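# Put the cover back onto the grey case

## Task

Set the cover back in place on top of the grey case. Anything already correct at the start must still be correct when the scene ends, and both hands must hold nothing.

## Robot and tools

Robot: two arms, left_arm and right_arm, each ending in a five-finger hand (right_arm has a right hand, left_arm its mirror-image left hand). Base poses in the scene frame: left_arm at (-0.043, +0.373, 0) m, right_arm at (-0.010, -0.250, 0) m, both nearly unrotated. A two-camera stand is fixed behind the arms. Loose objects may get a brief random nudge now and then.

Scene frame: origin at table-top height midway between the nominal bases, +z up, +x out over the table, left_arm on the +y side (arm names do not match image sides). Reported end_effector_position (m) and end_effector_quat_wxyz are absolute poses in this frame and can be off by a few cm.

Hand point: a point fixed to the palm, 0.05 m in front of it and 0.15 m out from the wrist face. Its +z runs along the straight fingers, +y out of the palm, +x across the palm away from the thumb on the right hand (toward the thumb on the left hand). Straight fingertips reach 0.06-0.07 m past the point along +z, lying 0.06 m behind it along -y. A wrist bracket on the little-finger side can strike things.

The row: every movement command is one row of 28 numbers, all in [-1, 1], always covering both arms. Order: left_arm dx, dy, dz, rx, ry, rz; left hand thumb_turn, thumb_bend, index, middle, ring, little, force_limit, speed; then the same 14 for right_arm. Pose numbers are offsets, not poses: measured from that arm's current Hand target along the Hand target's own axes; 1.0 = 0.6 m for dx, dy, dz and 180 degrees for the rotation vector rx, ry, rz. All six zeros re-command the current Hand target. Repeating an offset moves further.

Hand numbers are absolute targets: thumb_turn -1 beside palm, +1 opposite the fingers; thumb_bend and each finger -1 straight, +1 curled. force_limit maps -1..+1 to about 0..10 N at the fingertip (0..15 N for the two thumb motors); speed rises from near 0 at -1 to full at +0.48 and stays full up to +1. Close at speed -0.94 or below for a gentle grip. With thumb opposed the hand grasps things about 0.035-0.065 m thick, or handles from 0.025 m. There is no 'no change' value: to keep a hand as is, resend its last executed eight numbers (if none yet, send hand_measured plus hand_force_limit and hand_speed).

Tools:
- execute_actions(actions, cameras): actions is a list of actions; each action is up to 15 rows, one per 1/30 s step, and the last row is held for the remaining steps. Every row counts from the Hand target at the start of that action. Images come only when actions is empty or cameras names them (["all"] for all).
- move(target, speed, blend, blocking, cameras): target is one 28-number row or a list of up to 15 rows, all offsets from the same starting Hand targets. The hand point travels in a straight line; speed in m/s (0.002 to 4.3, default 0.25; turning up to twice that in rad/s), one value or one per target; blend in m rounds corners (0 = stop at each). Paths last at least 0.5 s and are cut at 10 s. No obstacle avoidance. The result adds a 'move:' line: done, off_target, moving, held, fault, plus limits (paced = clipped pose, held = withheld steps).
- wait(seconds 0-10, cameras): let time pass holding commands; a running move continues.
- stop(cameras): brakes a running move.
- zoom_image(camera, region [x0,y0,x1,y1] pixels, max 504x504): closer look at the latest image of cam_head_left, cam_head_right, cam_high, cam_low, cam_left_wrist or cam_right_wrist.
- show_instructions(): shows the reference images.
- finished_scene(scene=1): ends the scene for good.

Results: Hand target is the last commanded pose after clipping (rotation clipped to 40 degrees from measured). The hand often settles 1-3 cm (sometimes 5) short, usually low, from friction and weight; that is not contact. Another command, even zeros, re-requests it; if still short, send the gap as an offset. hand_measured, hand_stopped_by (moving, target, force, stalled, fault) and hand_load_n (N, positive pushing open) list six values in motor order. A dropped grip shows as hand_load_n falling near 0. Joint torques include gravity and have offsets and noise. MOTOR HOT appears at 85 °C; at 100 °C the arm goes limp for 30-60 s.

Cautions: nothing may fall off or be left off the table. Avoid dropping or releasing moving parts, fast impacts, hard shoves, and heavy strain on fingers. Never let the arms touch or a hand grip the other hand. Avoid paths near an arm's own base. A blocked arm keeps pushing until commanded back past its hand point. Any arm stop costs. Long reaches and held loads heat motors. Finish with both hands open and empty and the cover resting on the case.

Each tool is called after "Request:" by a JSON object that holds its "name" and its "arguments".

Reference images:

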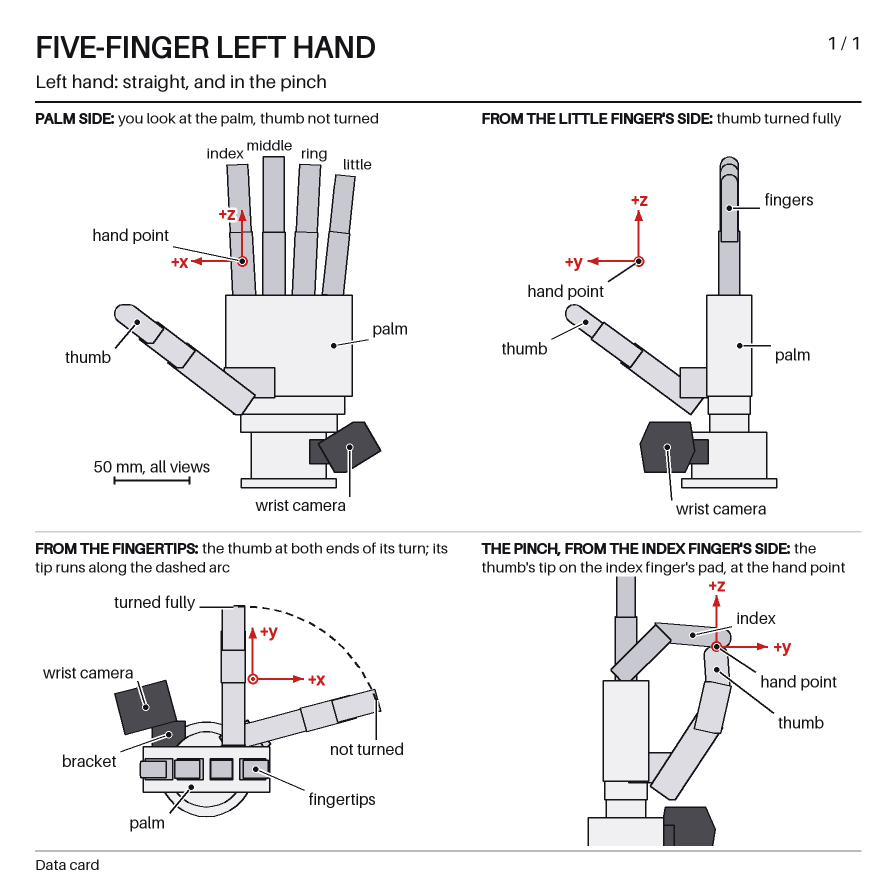

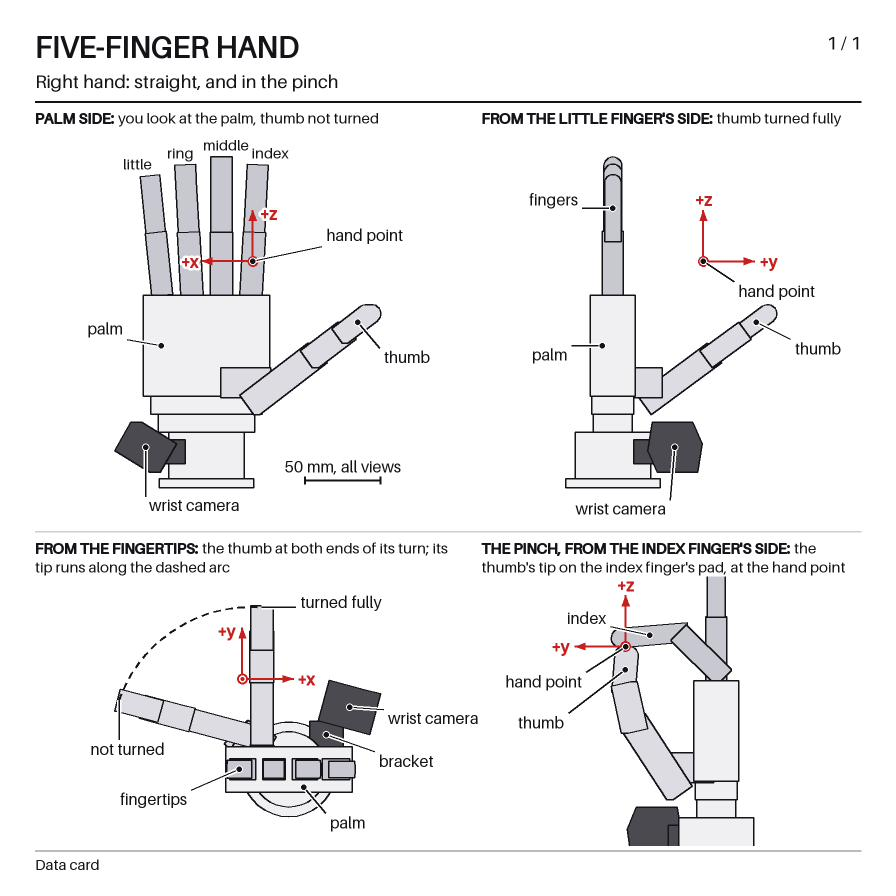

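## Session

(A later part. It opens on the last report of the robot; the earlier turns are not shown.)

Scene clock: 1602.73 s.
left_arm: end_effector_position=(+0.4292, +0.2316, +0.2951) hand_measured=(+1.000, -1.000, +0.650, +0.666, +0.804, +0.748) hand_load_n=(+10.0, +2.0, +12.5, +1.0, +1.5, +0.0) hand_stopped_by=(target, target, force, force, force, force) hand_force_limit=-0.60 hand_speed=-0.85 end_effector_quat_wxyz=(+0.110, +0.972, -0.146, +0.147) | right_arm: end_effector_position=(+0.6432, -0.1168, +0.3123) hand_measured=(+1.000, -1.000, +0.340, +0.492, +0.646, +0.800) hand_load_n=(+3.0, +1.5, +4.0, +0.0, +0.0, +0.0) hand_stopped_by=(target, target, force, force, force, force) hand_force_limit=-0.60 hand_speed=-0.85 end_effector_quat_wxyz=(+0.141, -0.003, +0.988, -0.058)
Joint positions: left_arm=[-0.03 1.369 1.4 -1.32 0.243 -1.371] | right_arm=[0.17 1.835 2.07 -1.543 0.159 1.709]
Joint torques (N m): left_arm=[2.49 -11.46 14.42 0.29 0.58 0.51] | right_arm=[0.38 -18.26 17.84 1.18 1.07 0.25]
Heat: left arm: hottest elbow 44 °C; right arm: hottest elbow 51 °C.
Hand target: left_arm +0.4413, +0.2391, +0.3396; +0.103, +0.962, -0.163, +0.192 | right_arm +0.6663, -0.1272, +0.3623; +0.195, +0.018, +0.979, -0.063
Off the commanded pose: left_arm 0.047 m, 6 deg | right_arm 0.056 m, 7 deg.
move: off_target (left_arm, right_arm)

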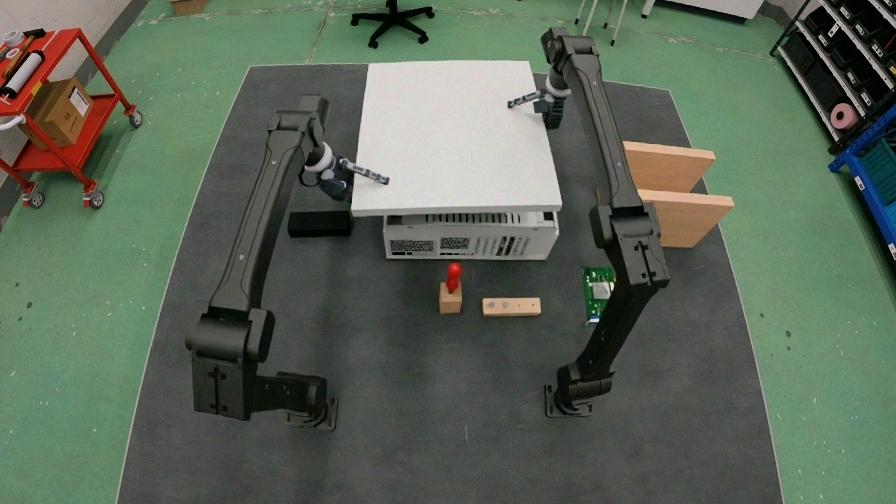

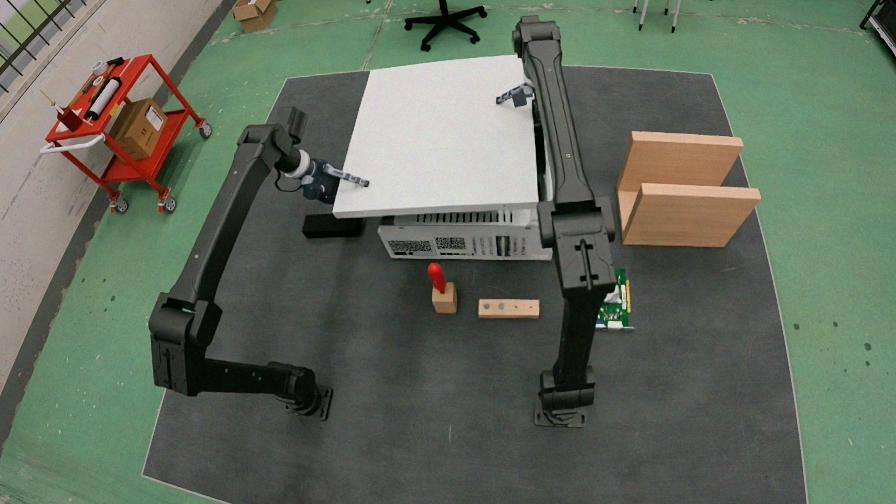

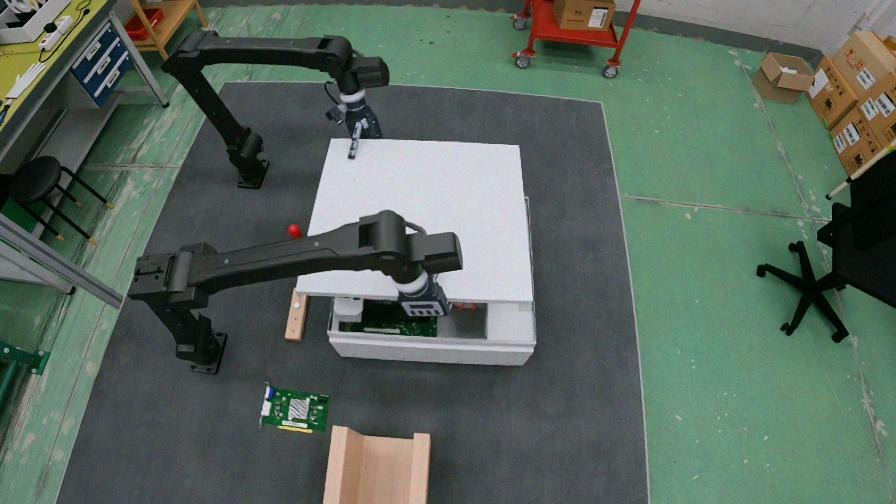

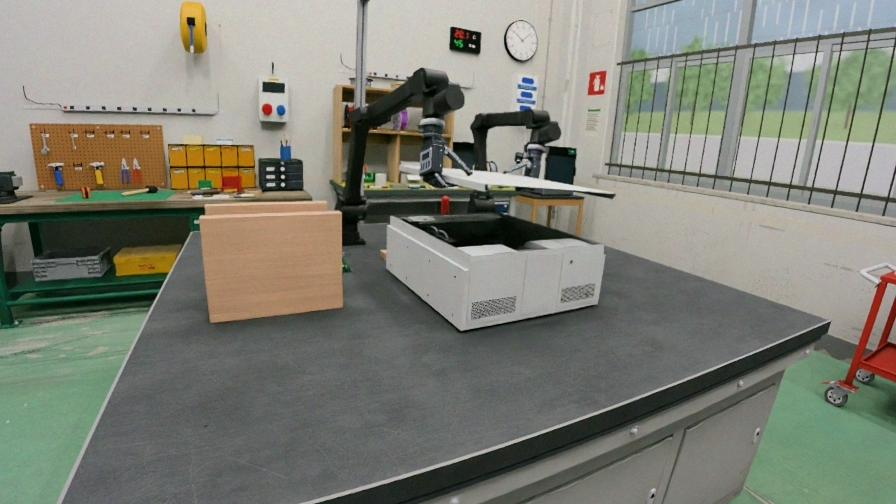

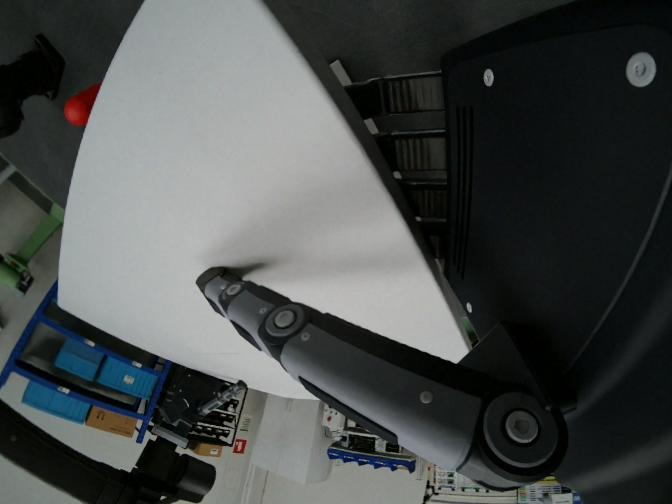

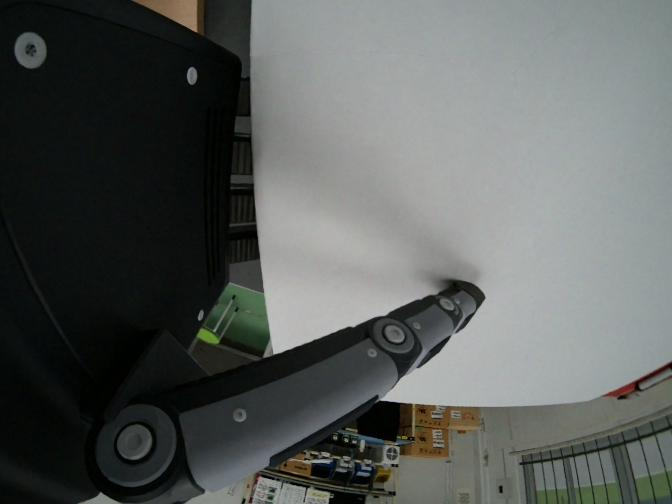

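Request:
{"name": "move", "arguments": {"target": [-0.0673,-0.0435,0.1292,0,0,0,1,-1,0.95,0.95,0.95,0.95,-0.6,-0.85, 0.0323,0.0345,0.0732,0,0,0,1,-1,0.95,0.95,0.95,0.95,-0.6,-0.85], "speed": 0.04, "cameras": ["cam_head_left","cam_high","cam_low","cam_left_wrist","cam_right_wrist"]}}

Scene clock: 1632.80 s.
left_arm: end_effector_position=(+0.4407, +0.2450, +0.2457) hand_measured=(+1.000, -1.000, +0.650, +0.666, +0.804, +0.748) hand_load_n=(+9.5, +1.5, +8.5, +0.5, +2.5, +0.5) hand_stopped_by=(target, target, force, force, force, force) hand_force_limit=-0.60 hand_speed=-0.85 end_effector_quat_wxyz=(+0.110, +0.966, -0.151, +0.177) | right_arm: end_effector_position=(+0.6540, -0.1039, +0.2860) hand_measured=(+1.000, -1.000, +0.340, +0.492, +0.646, +0.800) hand_load_n=(-0.5, +0.5, +2.0, +1.0, +0.0, +0.0) hand_stopped_by=(target, target, force, force, force, force) hand_force_limit=-0.60 hand_speed=-0.85 end_effector_quat_wxyz=(+0.157, -0.007, +0.986, -0.063)
Joint positions: left_arm=[0.006 1.369 1.255 -1.123 0.259 -1.334] | right_arm=[0.193 1.835 1.992 -1.438 0.179 1.719]
Joint torques (N m): left_arm=[2.73 -10.75 8.35 1.31 0.49 0.51] | right_arm=[1.08 -20.13 10.61 2.37 0.67 0.44]
Heat: left arm: hottest elbow 51 °C; right arm: hottest elbow 61 °C.
Hand target: left_arm +0.4413, +0.2542, +0.2496; +0.103, +0.962, -0.163, +0.192 | right_arm +0.6663, -0.1122, +0.3123; +0.195, +0.018, +0.979, -0.063
Off the commanded pose: left_arm 0.010 m, 2 deg | right_arm 0.030 m, 5 deg.
move: off_target (right_arm)
Images, in order (width x height): cam_head_left 896x504, cam_high 896x504, cam_low 896x504, cam_left_wrist 672x504, cam_right_wrist 672x504.

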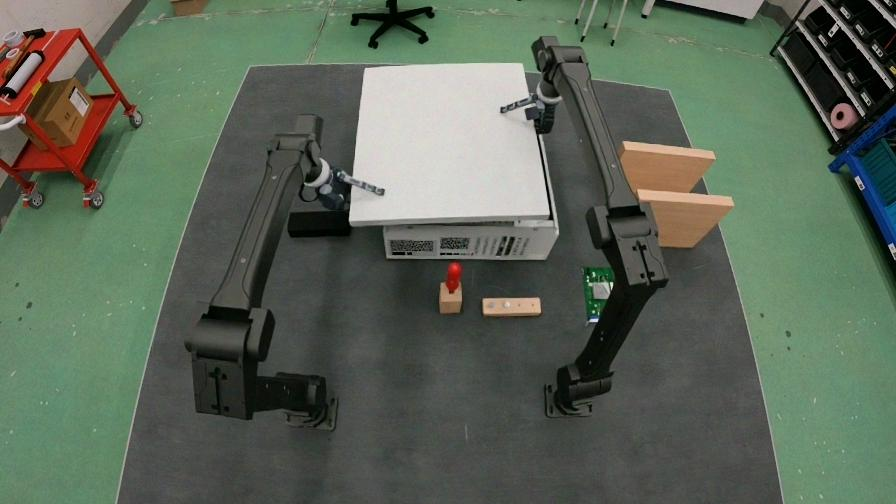

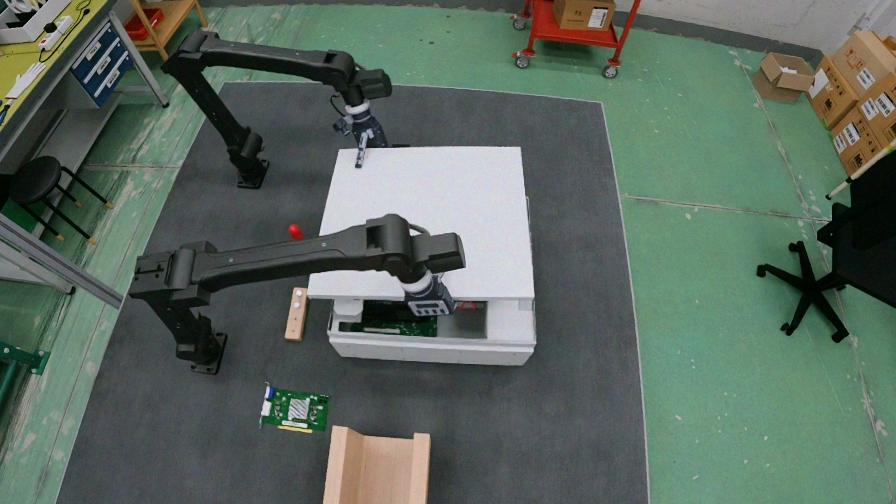

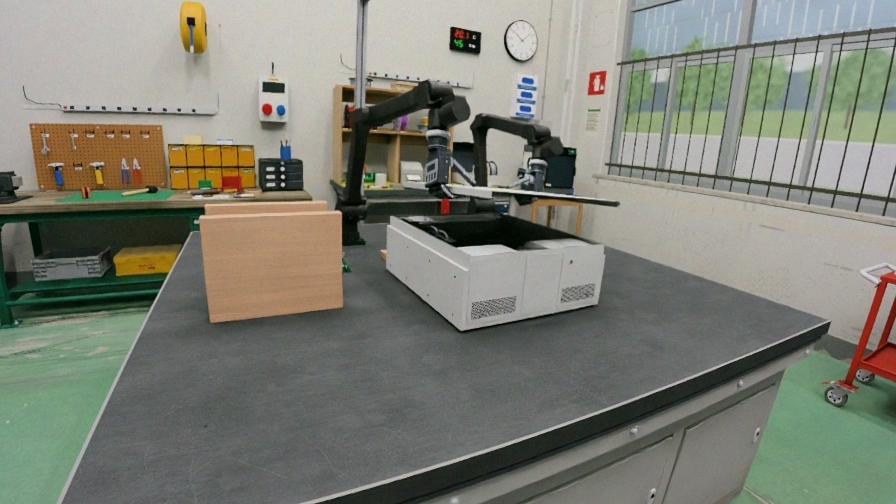

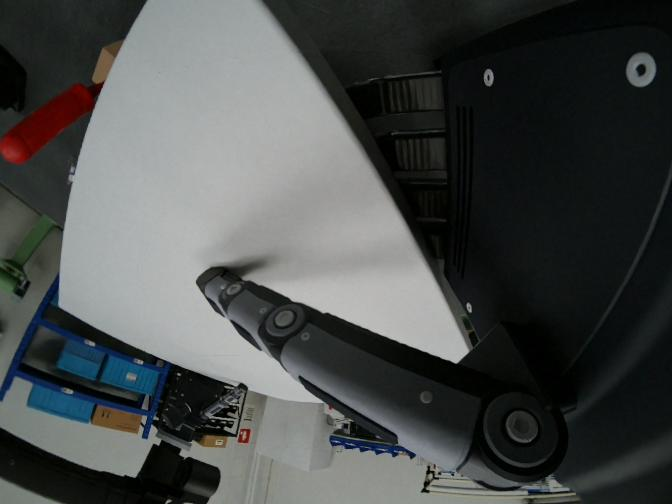

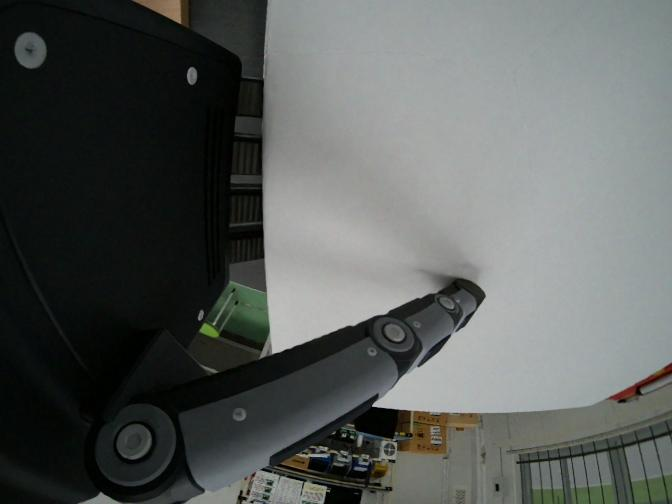

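Request:
{"name": "move", "arguments": {"target": [-0.0336,-0.0113,0.0753,0,0,0,1,-1,0.95,0.95,0.95,0.95,-0.6,-0.85, 0.0192,0.0058,0.0459,0,0,0,1,-1,0.95,0.95,0.95,0.95,-0.6,-0.85], "speed": 0.03, "cameras": ["cam_head_left","cam_high","cam_low","cam_left_wrist"]}}

Scene clock: 1639.30 s.
left_arm: end_effector_position=(+0.4401, +0.2447, +0.1999) hand_measured=(+1.000, -1.000, +0.650, +0.666, +0.804, +0.748) hand_load_n=(+10.0, +2.0, +8.5, +0.5, +3.5, +0.0) hand_stopped_by=(target, target, force, force, force, force) hand_force_limit=-0.60 hand_speed=-0.85 end_effector_quat_wxyz=(+0.111, +0.965, -0.151, +0.181) | right_arm: end_effector_position=(+0.6558, -0.1044, +0.2464) hand_measured=(+1.000, -1.000, +0.340, +0.492, +0.646, +0.800) hand_load_n=(-0.5, +0.0, +0.5, +1.0, +1.5, +0.0) hand_stopped_by=(target, target, force, force, force, force) hand_force_limit=-0.60 hand_speed=-0.85 end_effector_quat_wxyz=(+0.152, -0.004, +0.986, -0.065)
Joint positions: left_arm=[0.007 1.385 1.147 -0.991 0.263 -1.334] | right_arm=[0.193 1.835 1.891 -1.348 0.183 1.725]
Joint torques (N m): left_arm=[2.84 -10.4 7.99 1.39 0.35 0.5] | right_arm=[0.85 -20.95 10.99 2.14 0.6 0.4]
Heat: left arm: hottest elbow 50 °C; right arm: hottest elbow 59 °C.
Hand target: left_arm +0.4412, +0.2542, +0.1996; +0.103, +0.962, -0.163, +0.192 | right_arm +0.6664, -0.1123, +0.2823; +0.195, +0.018, +0.979, -0.063
Off the commanded pose: left_arm 0.010 m, 2 deg | right_arm 0.038 m, 6 deg.
move: off_target (right_arm)
Images, in order (width x height): cam_head_left 896x504, cam_high 896x504, cam_low 896x504, cam_left_wrist 672x504.

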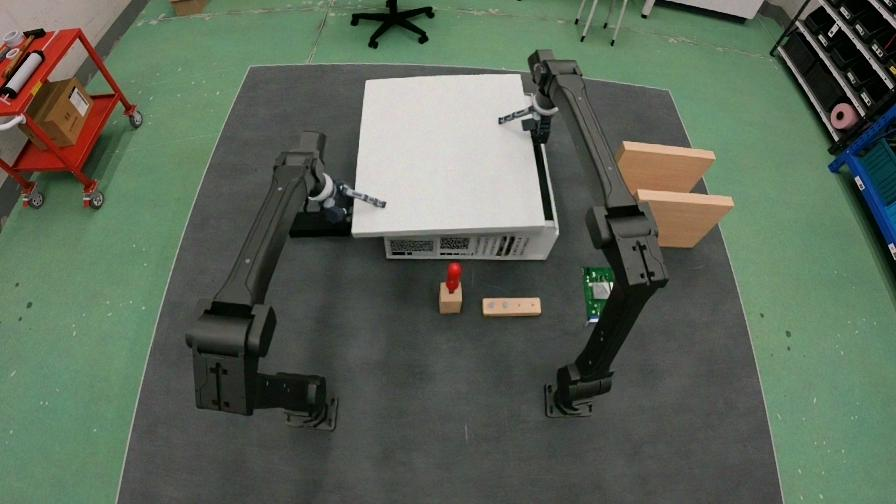

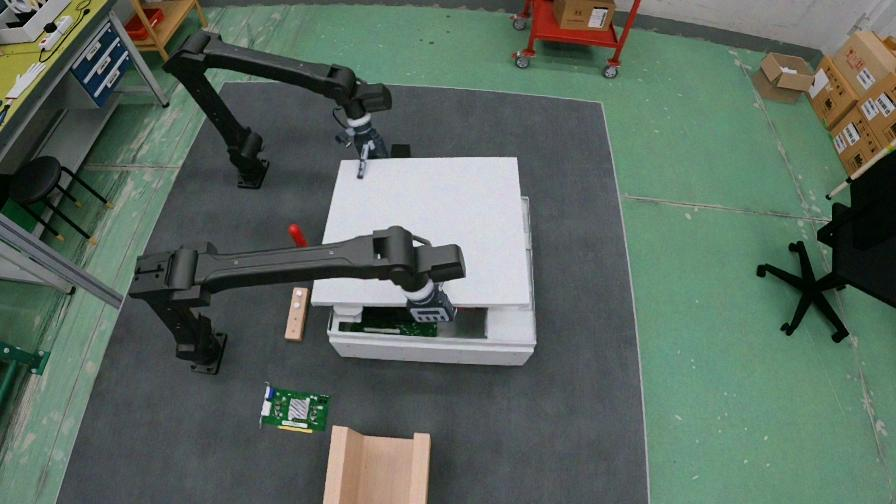

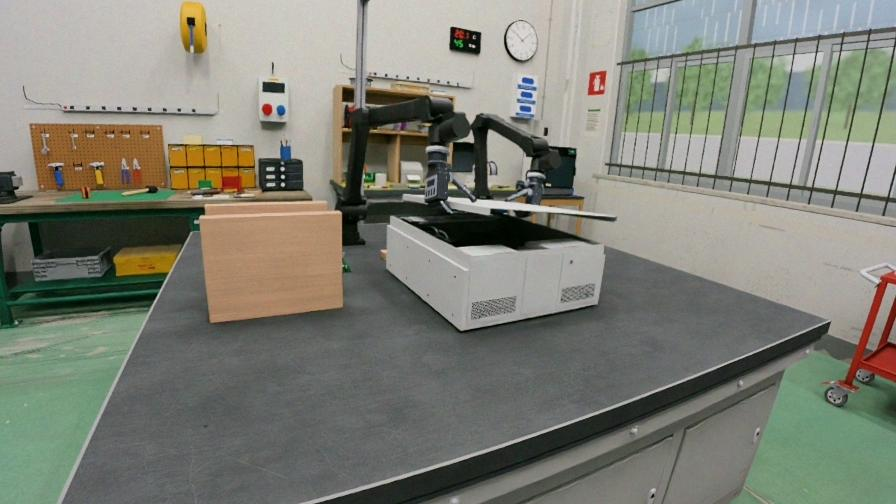

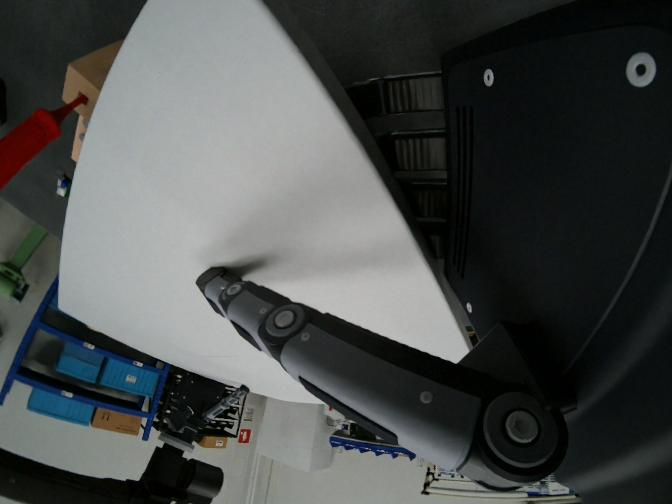

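Request:
{"name": "zoom_image", "arguments": {"camera": "cam_low", "region": [380, 150, 640, 340]}}

Request:
{"name": "zoom_image", "arguments": {"camera": "cam_head_left", "region": [330, 60, 580, 280]}}

Request:
{"name": "zoom_image", "arguments": {"camera": "cam_high", "region": [280, 130, 560, 380]}}

Scaled by 1.938.

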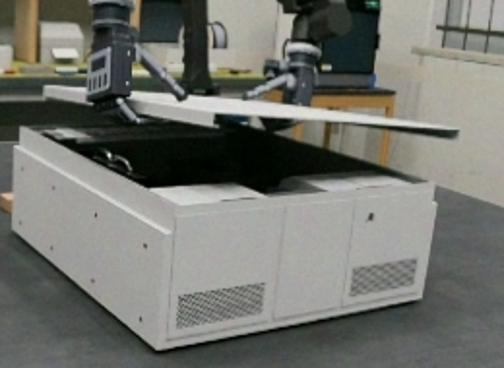

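Scaled by 2.016.

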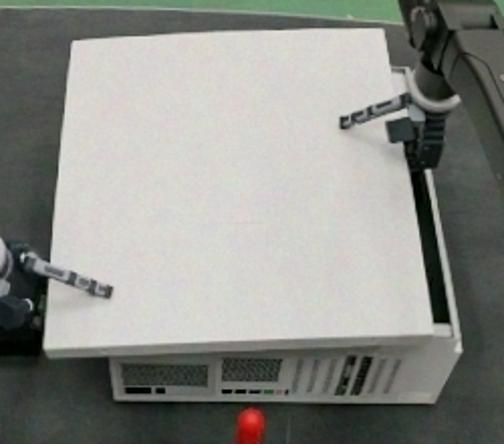

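Scaled by 1.800.

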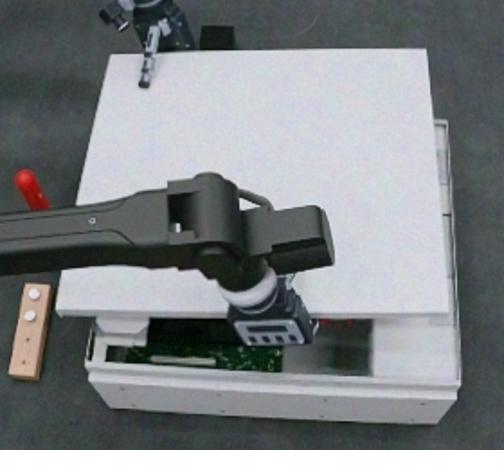

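Request:
{"name": "move", "arguments": {"target": [-0.0101,-0.0034,0.0226,-0.0076,-0.0257,-0.0073,1,-1,0.95,0.95,0.95,0.95,-0.6,-0.85, 0.0192,0.0058,0.0459,0.0003,0.0276,-0.0036,1,-1,0.95,0.95,0.95,0.95,-0.6,-0.85], "speed": 0.03, "cameras": ["cam_head_left","cam_high","cam_low","cam_left_wrist","cam_right_wrist"]}}

Request:
{"name": "zoom_image", "arguments": {"camera": "cam_low", "region": [380, 150, 640, 340]}}

Scene clock: 1669.00 s.
left_arm: end_effector_position=(+0.4349, +0.2449, +0.1749) hand_measured=(+1.000, -1.000, +0.650, +0.666, +0.804, +0.748) hand_load_n=(+7.5, +2.0, +5.5, +1.0, +7.5, +0.5) hand_stopped_by=(target, target, force, force, force, force) hand_force_limit=-0.60 hand_speed=-0.85 end_effector_quat_wxyz=(+0.120, +0.972, -0.146, +0.140) | right_arm: end_effector_position=(+0.6532, -0.1038, +0.2167) hand_measured=(+1.000, -1.000, +0.340, +0.492, +0.646, +0.800) hand_load_n=(+0.0, +0.0, +0.0, +0.5, +3.0, +0.5) hand_stopped_by=(target, target, force, force, force, force) hand_force_limit=-0.60 hand_speed=-0.85 end_effector_quat_wxyz=(+0.119, -0.007, +0.991, -0.069)
Joint positions: left_arm=[0.01 1.435 1.147 -1.026 0.27 -1.334] | right_arm=[0.193 1.876 1.891 -1.374 0.177 1.727]
Joint torques (N m): left_arm=[2.49 -10.11 10.43 0.02 0.13 0.51] | right_arm=[0.26 -20.37 13.23 0.95 0.23 0.34]
Heat: left arm: hottest elbow 44 °C; right arm: hottest elbow 56 °C.
Hand target: left_arm +0.4412, +0.2542, +0.1846; +0.110, +0.970, -0.158, +0.149 | right_arm +0.6664, -0.1124, +0.2521; +0.152, +0.016, +0.986, -0.064
Off the commanded pose: left_arm 0.015 m, 2 deg | right_arm 0.039 m, 5 deg.
move: off_target (left_arm, right_arm)
Images, in order (width x height): cam_head_left 896x504, cam_high 896x504, cam_low 896x504, cam_left_wrist 672x504, cam_right_wrist 672x504.

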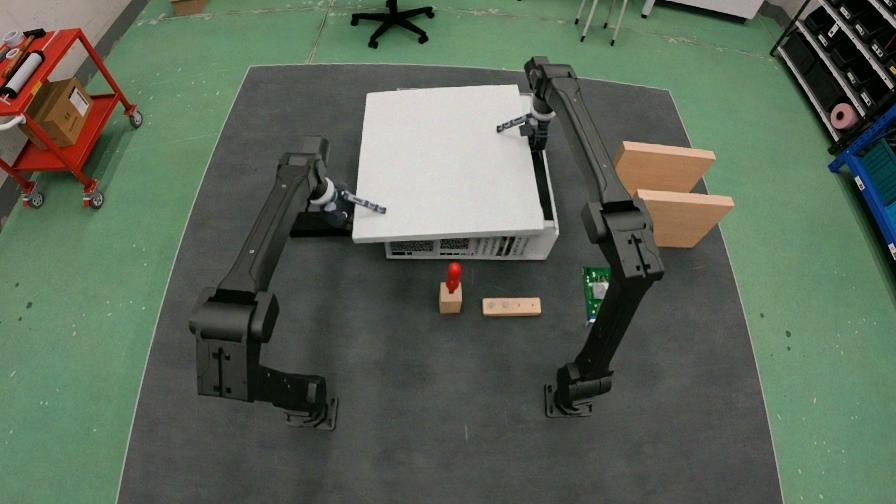

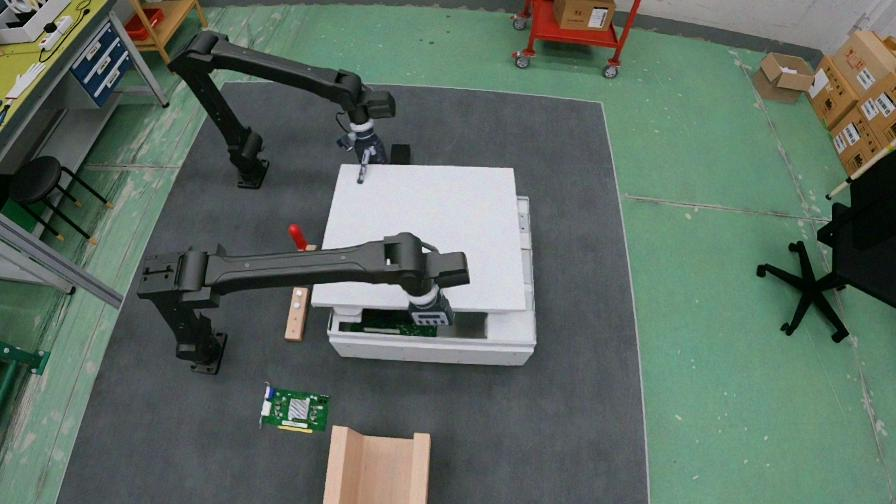

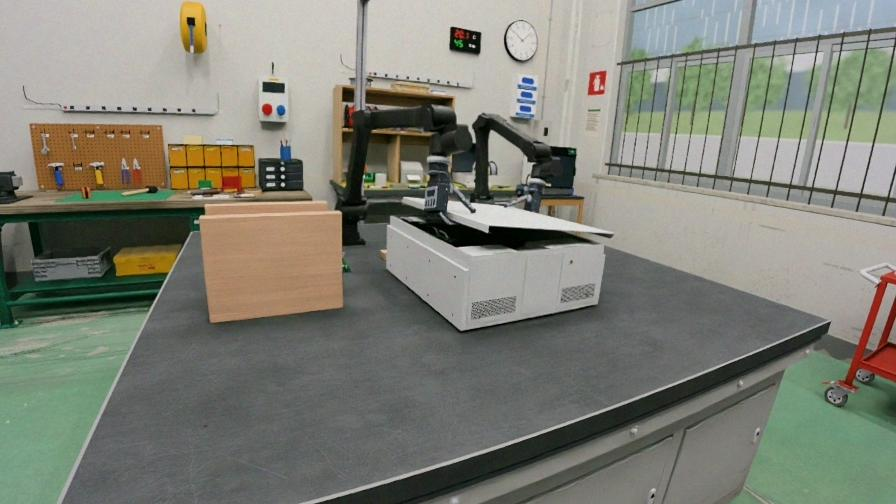

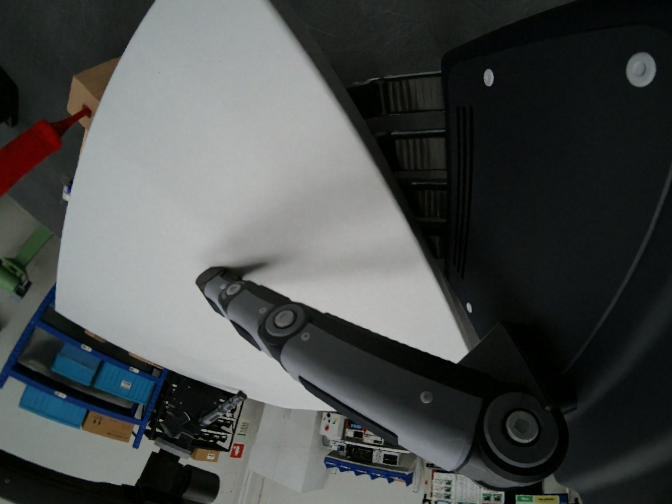

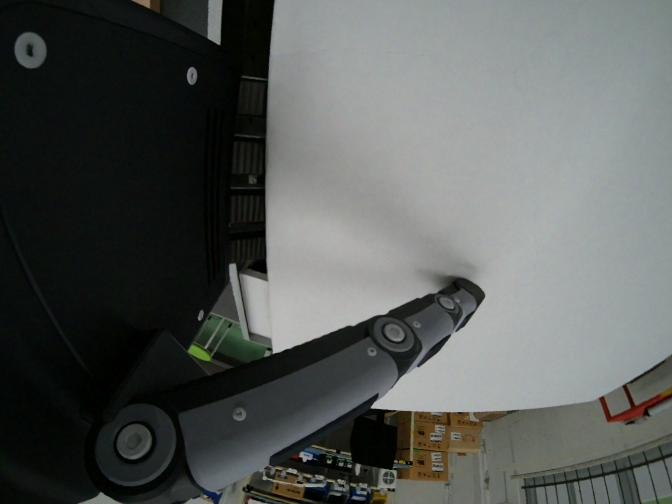

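Scaled by 1.938.

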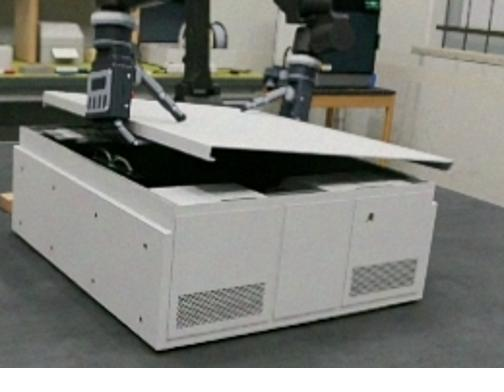

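Request:
{"name": "move", "arguments": {"target": [-0.0134,-0.0045,0.0301,0,0,0,1,-1,0.95,0.95,0.95,0.95,-0.6,-0.85, 0,0,0,0,0,0,1,-1,0.95,0.95,0.95,0.95,-0.6,-0.85], "speed": 0.03, "cameras": ["cam_low"]}}

Request:
{"name": "zoom_image", "arguments": {"camera": "cam_low", "region": [380, 150, 640, 340]}}

Scene clock: 1675.10 s.
left_arm: end_effector_position=(+0.4398, +0.2463, +0.1719) hand_measured=(+1.000, -1.000, +0.650, +0.666, +0.804, +0.748) hand_load_n=(+5.0, +2.5, +6.5, +1.5, +7.5, +0.5) hand_stopped_by=(target, target, force, force, force, force) hand_force_limit=-0.60 hand_speed=-0.85 end_effector_quat_wxyz=(+0.118, +0.971, -0.148, +0.146) | right_arm: end_effector_position=(+0.6534, -0.1040, +0.2167) hand_measured=(+1.000, -1.000, +0.340, +0.492, +0.646, +0.800) hand_load_n=(+0.0, +0.0, +0.0, +0.0, +3.0, +2.0) hand_stopped_by=(target, target, force, force, force, force) hand_force_limit=-0.60 hand_speed=-0.85 end_effector_quat_wxyz=(+0.119, -0.005, +0.990, -0.069)
Joint positions: left_arm=[0.013 1.444 1.147 -1.006 0.271 -1.326] | right_arm=[0.193 1.876 1.891 -1.374 0.178 1.731]
Joint torques (N m): left_arm=[2.14 -10.17 7.28 1.31 0.13 0.42] | right_arm=[0.91 -20.42 13.27 0.92 0.21 0.34]
Heat: left arm: hottest elbow 44 °C; right arm: hottest elbow 56 °C.
Hand target: left_arm +0.4394, +0.2542, +0.1649; +0.110, +0.970, -0.158, +0.150 | right_arm +0.6664, -0.1124, +0.2521; +0.152, +0.016, +0.986, -0.064
Off the commanded pose: left_arm 0.011 m, 2 deg | right_arm 0.039 m, 5 deg.
move: off_target (left_arm, right_arm)
Images, in order (width x height): cam_low 896x504.

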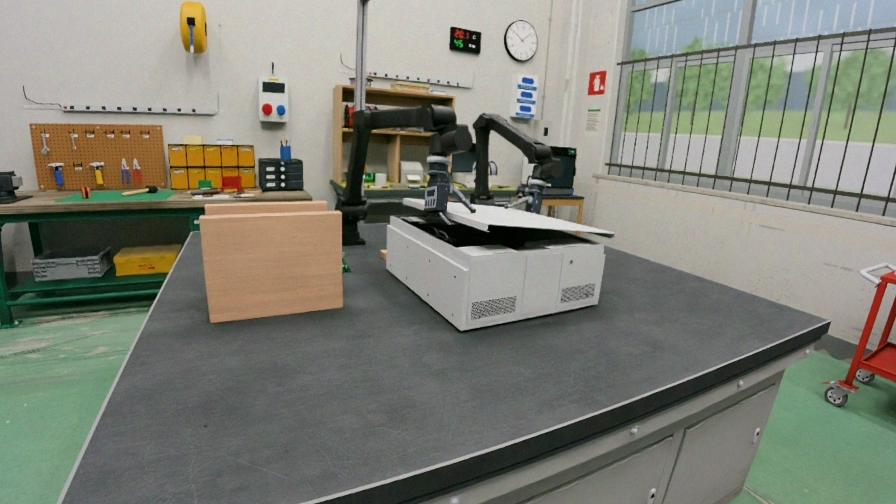

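Scaled by 1.938.

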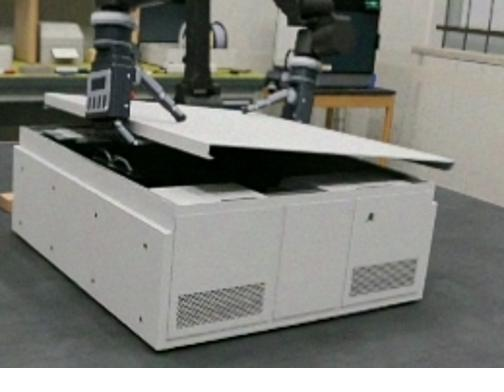

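Request:
{"name": "move", "arguments": {"target": [-0.0101,-0.0034,0.0226,0,0,0,1,-1,0.95,0.95,0.95,0.95,-0.6,-0.85, 0,0,0,0,0,0,1,-1,0.95,0.95,0.95,0.95,-0.6,-0.85], "speed": 0.03, "cameras": ["cam_head_left","cam_low","cam_left_wrist"]}}

Request:
{"name": "zoom_image", "arguments": {"camera": "cam_head_left", "region": [320, 60, 580, 280]}}

Scene clock: 1682.23 s.
left_arm: end_effector_position=(+0.4402, +0.2453, +0.1606) hand_measured=(+1.000, -1.000, +0.650, +0.666, +0.804, +0.748) hand_load_n=(+6.5, +2.5, +4.0, +2.0, +9.5, +3.0) hand_stopped_by=(target, target, force, force, force, force) hand_force_limit=-0.60 hand_speed=-0.85 end_effector_quat_wxyz=(+0.121, +0.970, -0.149, +0.152) | right_arm: end_effector_position=(+0.6537, -0.1040, +0.2147) hand_measured=(+1.000, -1.000, +0.340, +0.492, +0.646, +0.798) hand_load_n=(+0.0, +0.0, +0.5, +0.0, +2.5, +4.0) hand_stopped_by=(target, target, force, force, force, force) hand_force_limit=-0.60 hand_speed=-0.85 end_effector_quat_wxyz=(+0.118, -0.005, +0.991, -0.069)
Joint positions: left_arm=[0.013 1.45 1.117 -0.959 0.278 -1.326] | right_arm=[0.193 1.879 1.891 -1.374 0.178 1.731]
Joint torques (N m): left_arm=[2.37 -9.88 7.2 1.13 -0.14 0.44] | right_arm=[1.03 -21.48 13.34 0.83 0.14 0.28]
Heat: left arm: hottest elbow 43 °C; right arm: hottest elbow 57 °C.
Hand target: left_arm +0.4381, +0.2542, +0.1498; +0.110, +0.970, -0.158, +0.149 | right_arm +0.6664, -0.1124, +0.2522; +0.152, +0.015, +0.986, -0.064
Off the commanded pose: left_arm 0.014 m, 2 deg | right_arm 0.040 m, 5 deg.
move: off_target (left_arm, right_arm)
Images, in order (width x height): cam_head_left 896x504, cam_low 896x504, cam_left_wrist 672x504.

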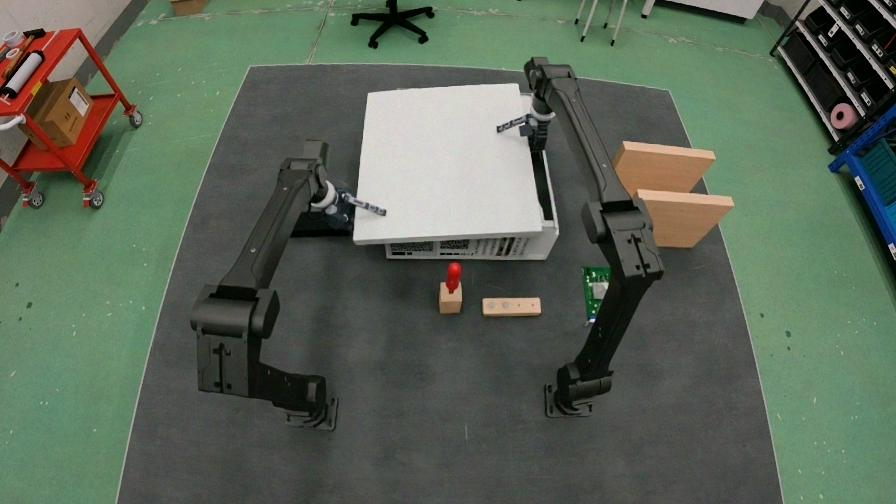

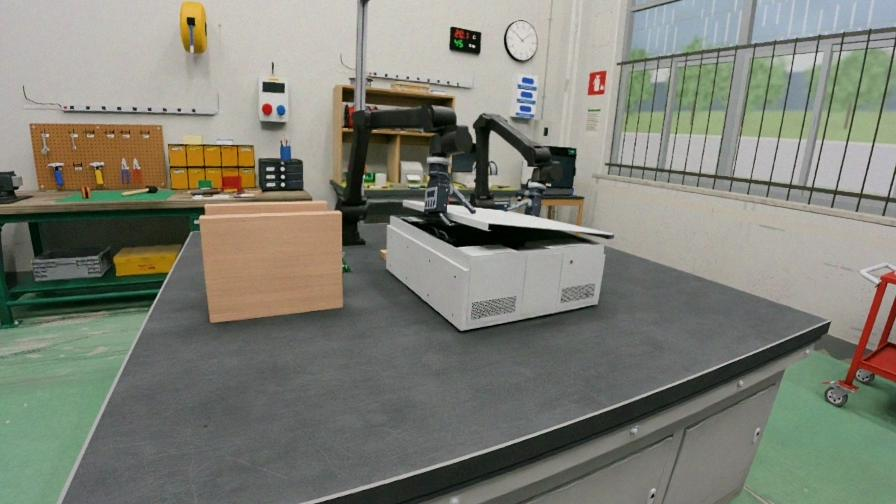

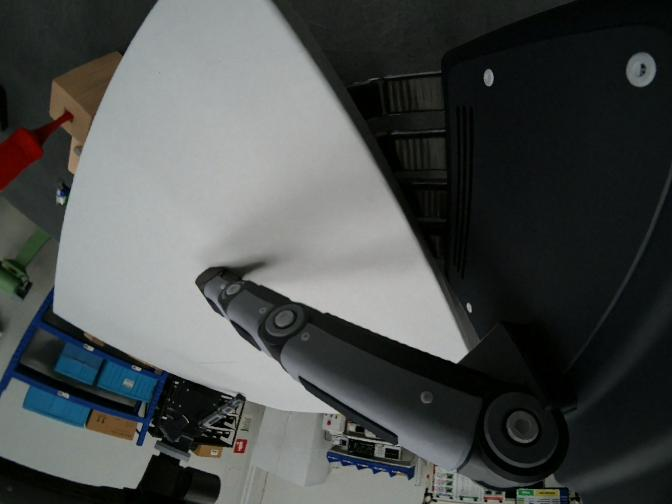

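Scaled by 1.938.

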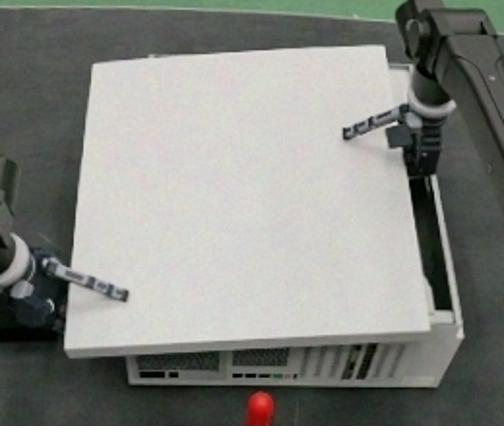

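Request:
{"name": "move", "arguments": {"target": [0,0,0,0,0,0,1,-1,0.2,0.2,0.2,0.2,-0.6,-0.8, 0,0,0,0,0,0,1,-1,0.95,0.95,0.95,0.95,-0.6,-0.85], "speed": 0.03, "cameras": ["cam_head_left","cam_low","cam_left_wrist"]}}

Request:
{"name": "zoom_image", "arguments": {"camera": "cam_low", "region": [380, 150, 640, 340]}}

Scene clock: 1694.23 s.
left_arm: end_effector_position=(+0.4396, +0.2477, +0.1574) hand_measured=(+1.000, -1.000, +0.200, +0.200, +0.200, +0.200) hand_load_n=(+2.5, +0.0, +0.0, +0.0, +0.0, +0.0) hand_stopped_by=(target, target, target, target, target, target) hand_force_limit=-0.60 hand_speed=-0.80 end_effector_quat_wxyz=(+0.117, +0.970, -0.154, +0.151) | right_arm: end_effector_position=(+0.6537, -0.1041, +0.2145) hand_measured=(+1.000, -1.000, +0.340, +0.492, +0.646, +0.800) hand_load_n=(+0.0, +0.0, +0.0, +0.0, +4.0, +0.0) hand_stopped_by=(target, target, force, force, force, force) hand_force_limit=-0.60 hand_speed=-0.85 end_effector_quat_wxyz=(+0.117, -0.005, +0.991, -0.069)
Joint positions: left_arm=[0.016 1.453 1.115 -0.958 0.271 -1.312] | right_arm=[0.193 1.879 1.891 -1.374 0.178 1.731]
Joint torques (N m): left_arm=[1.85 -10.17 7.35 1.02 0.12 0.28] | right_arm=[0.56 -20.31 13.29 0.75 0.2 0.36]
Heat: left arm: hottest elbow 42 °C; right arm: hottest elbow 57 °C.
Hand target: left_arm +0.4381, +0.2542, +0.1499; +0.110, +0.970, -0.158, +0.150 | right_arm +0.6664, -0.1124, +0.2522; +0.152, +0.015, +0.986, -0.064
Off the commanded pose: left_arm 0.010 m, 1 deg | right_arm 0.041 m, 5 deg.
move: off_target (right_arm)
Images, in order (width x height): cam_head_left 896x504, cam_low 896x504, cam_left_wrist 672x504.

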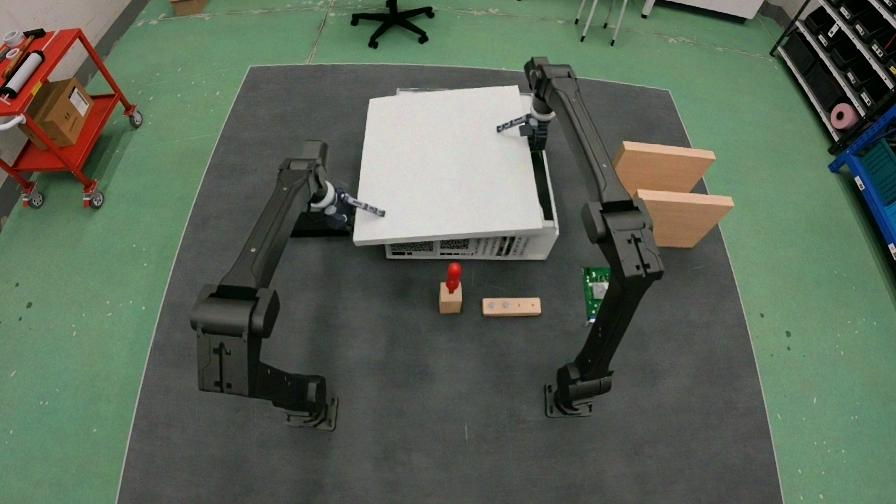

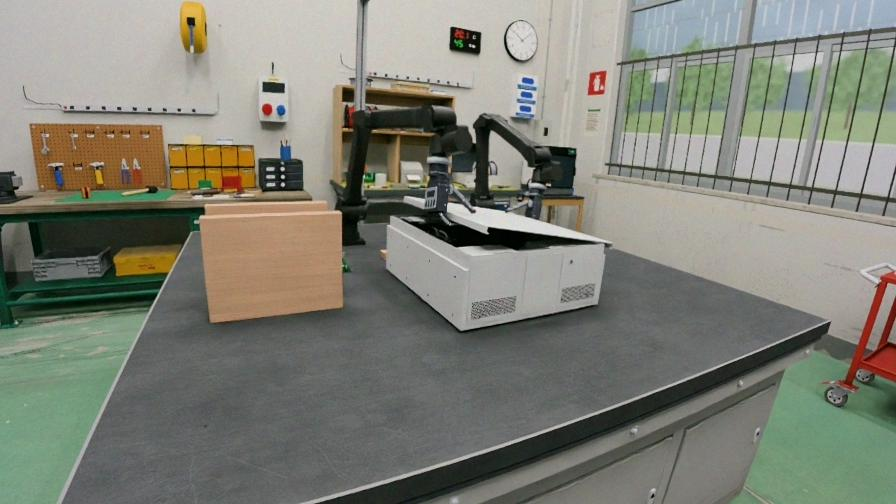

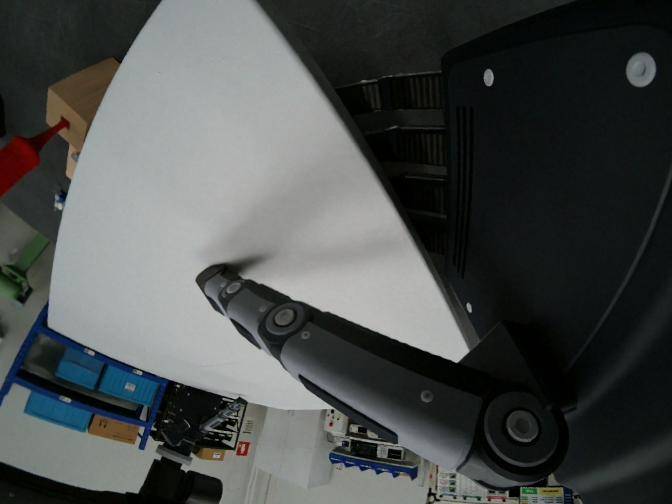

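Scaled by 1.938.

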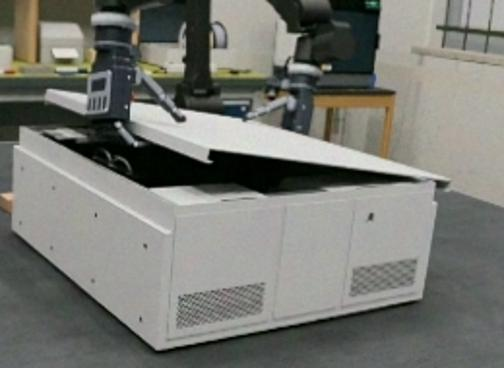

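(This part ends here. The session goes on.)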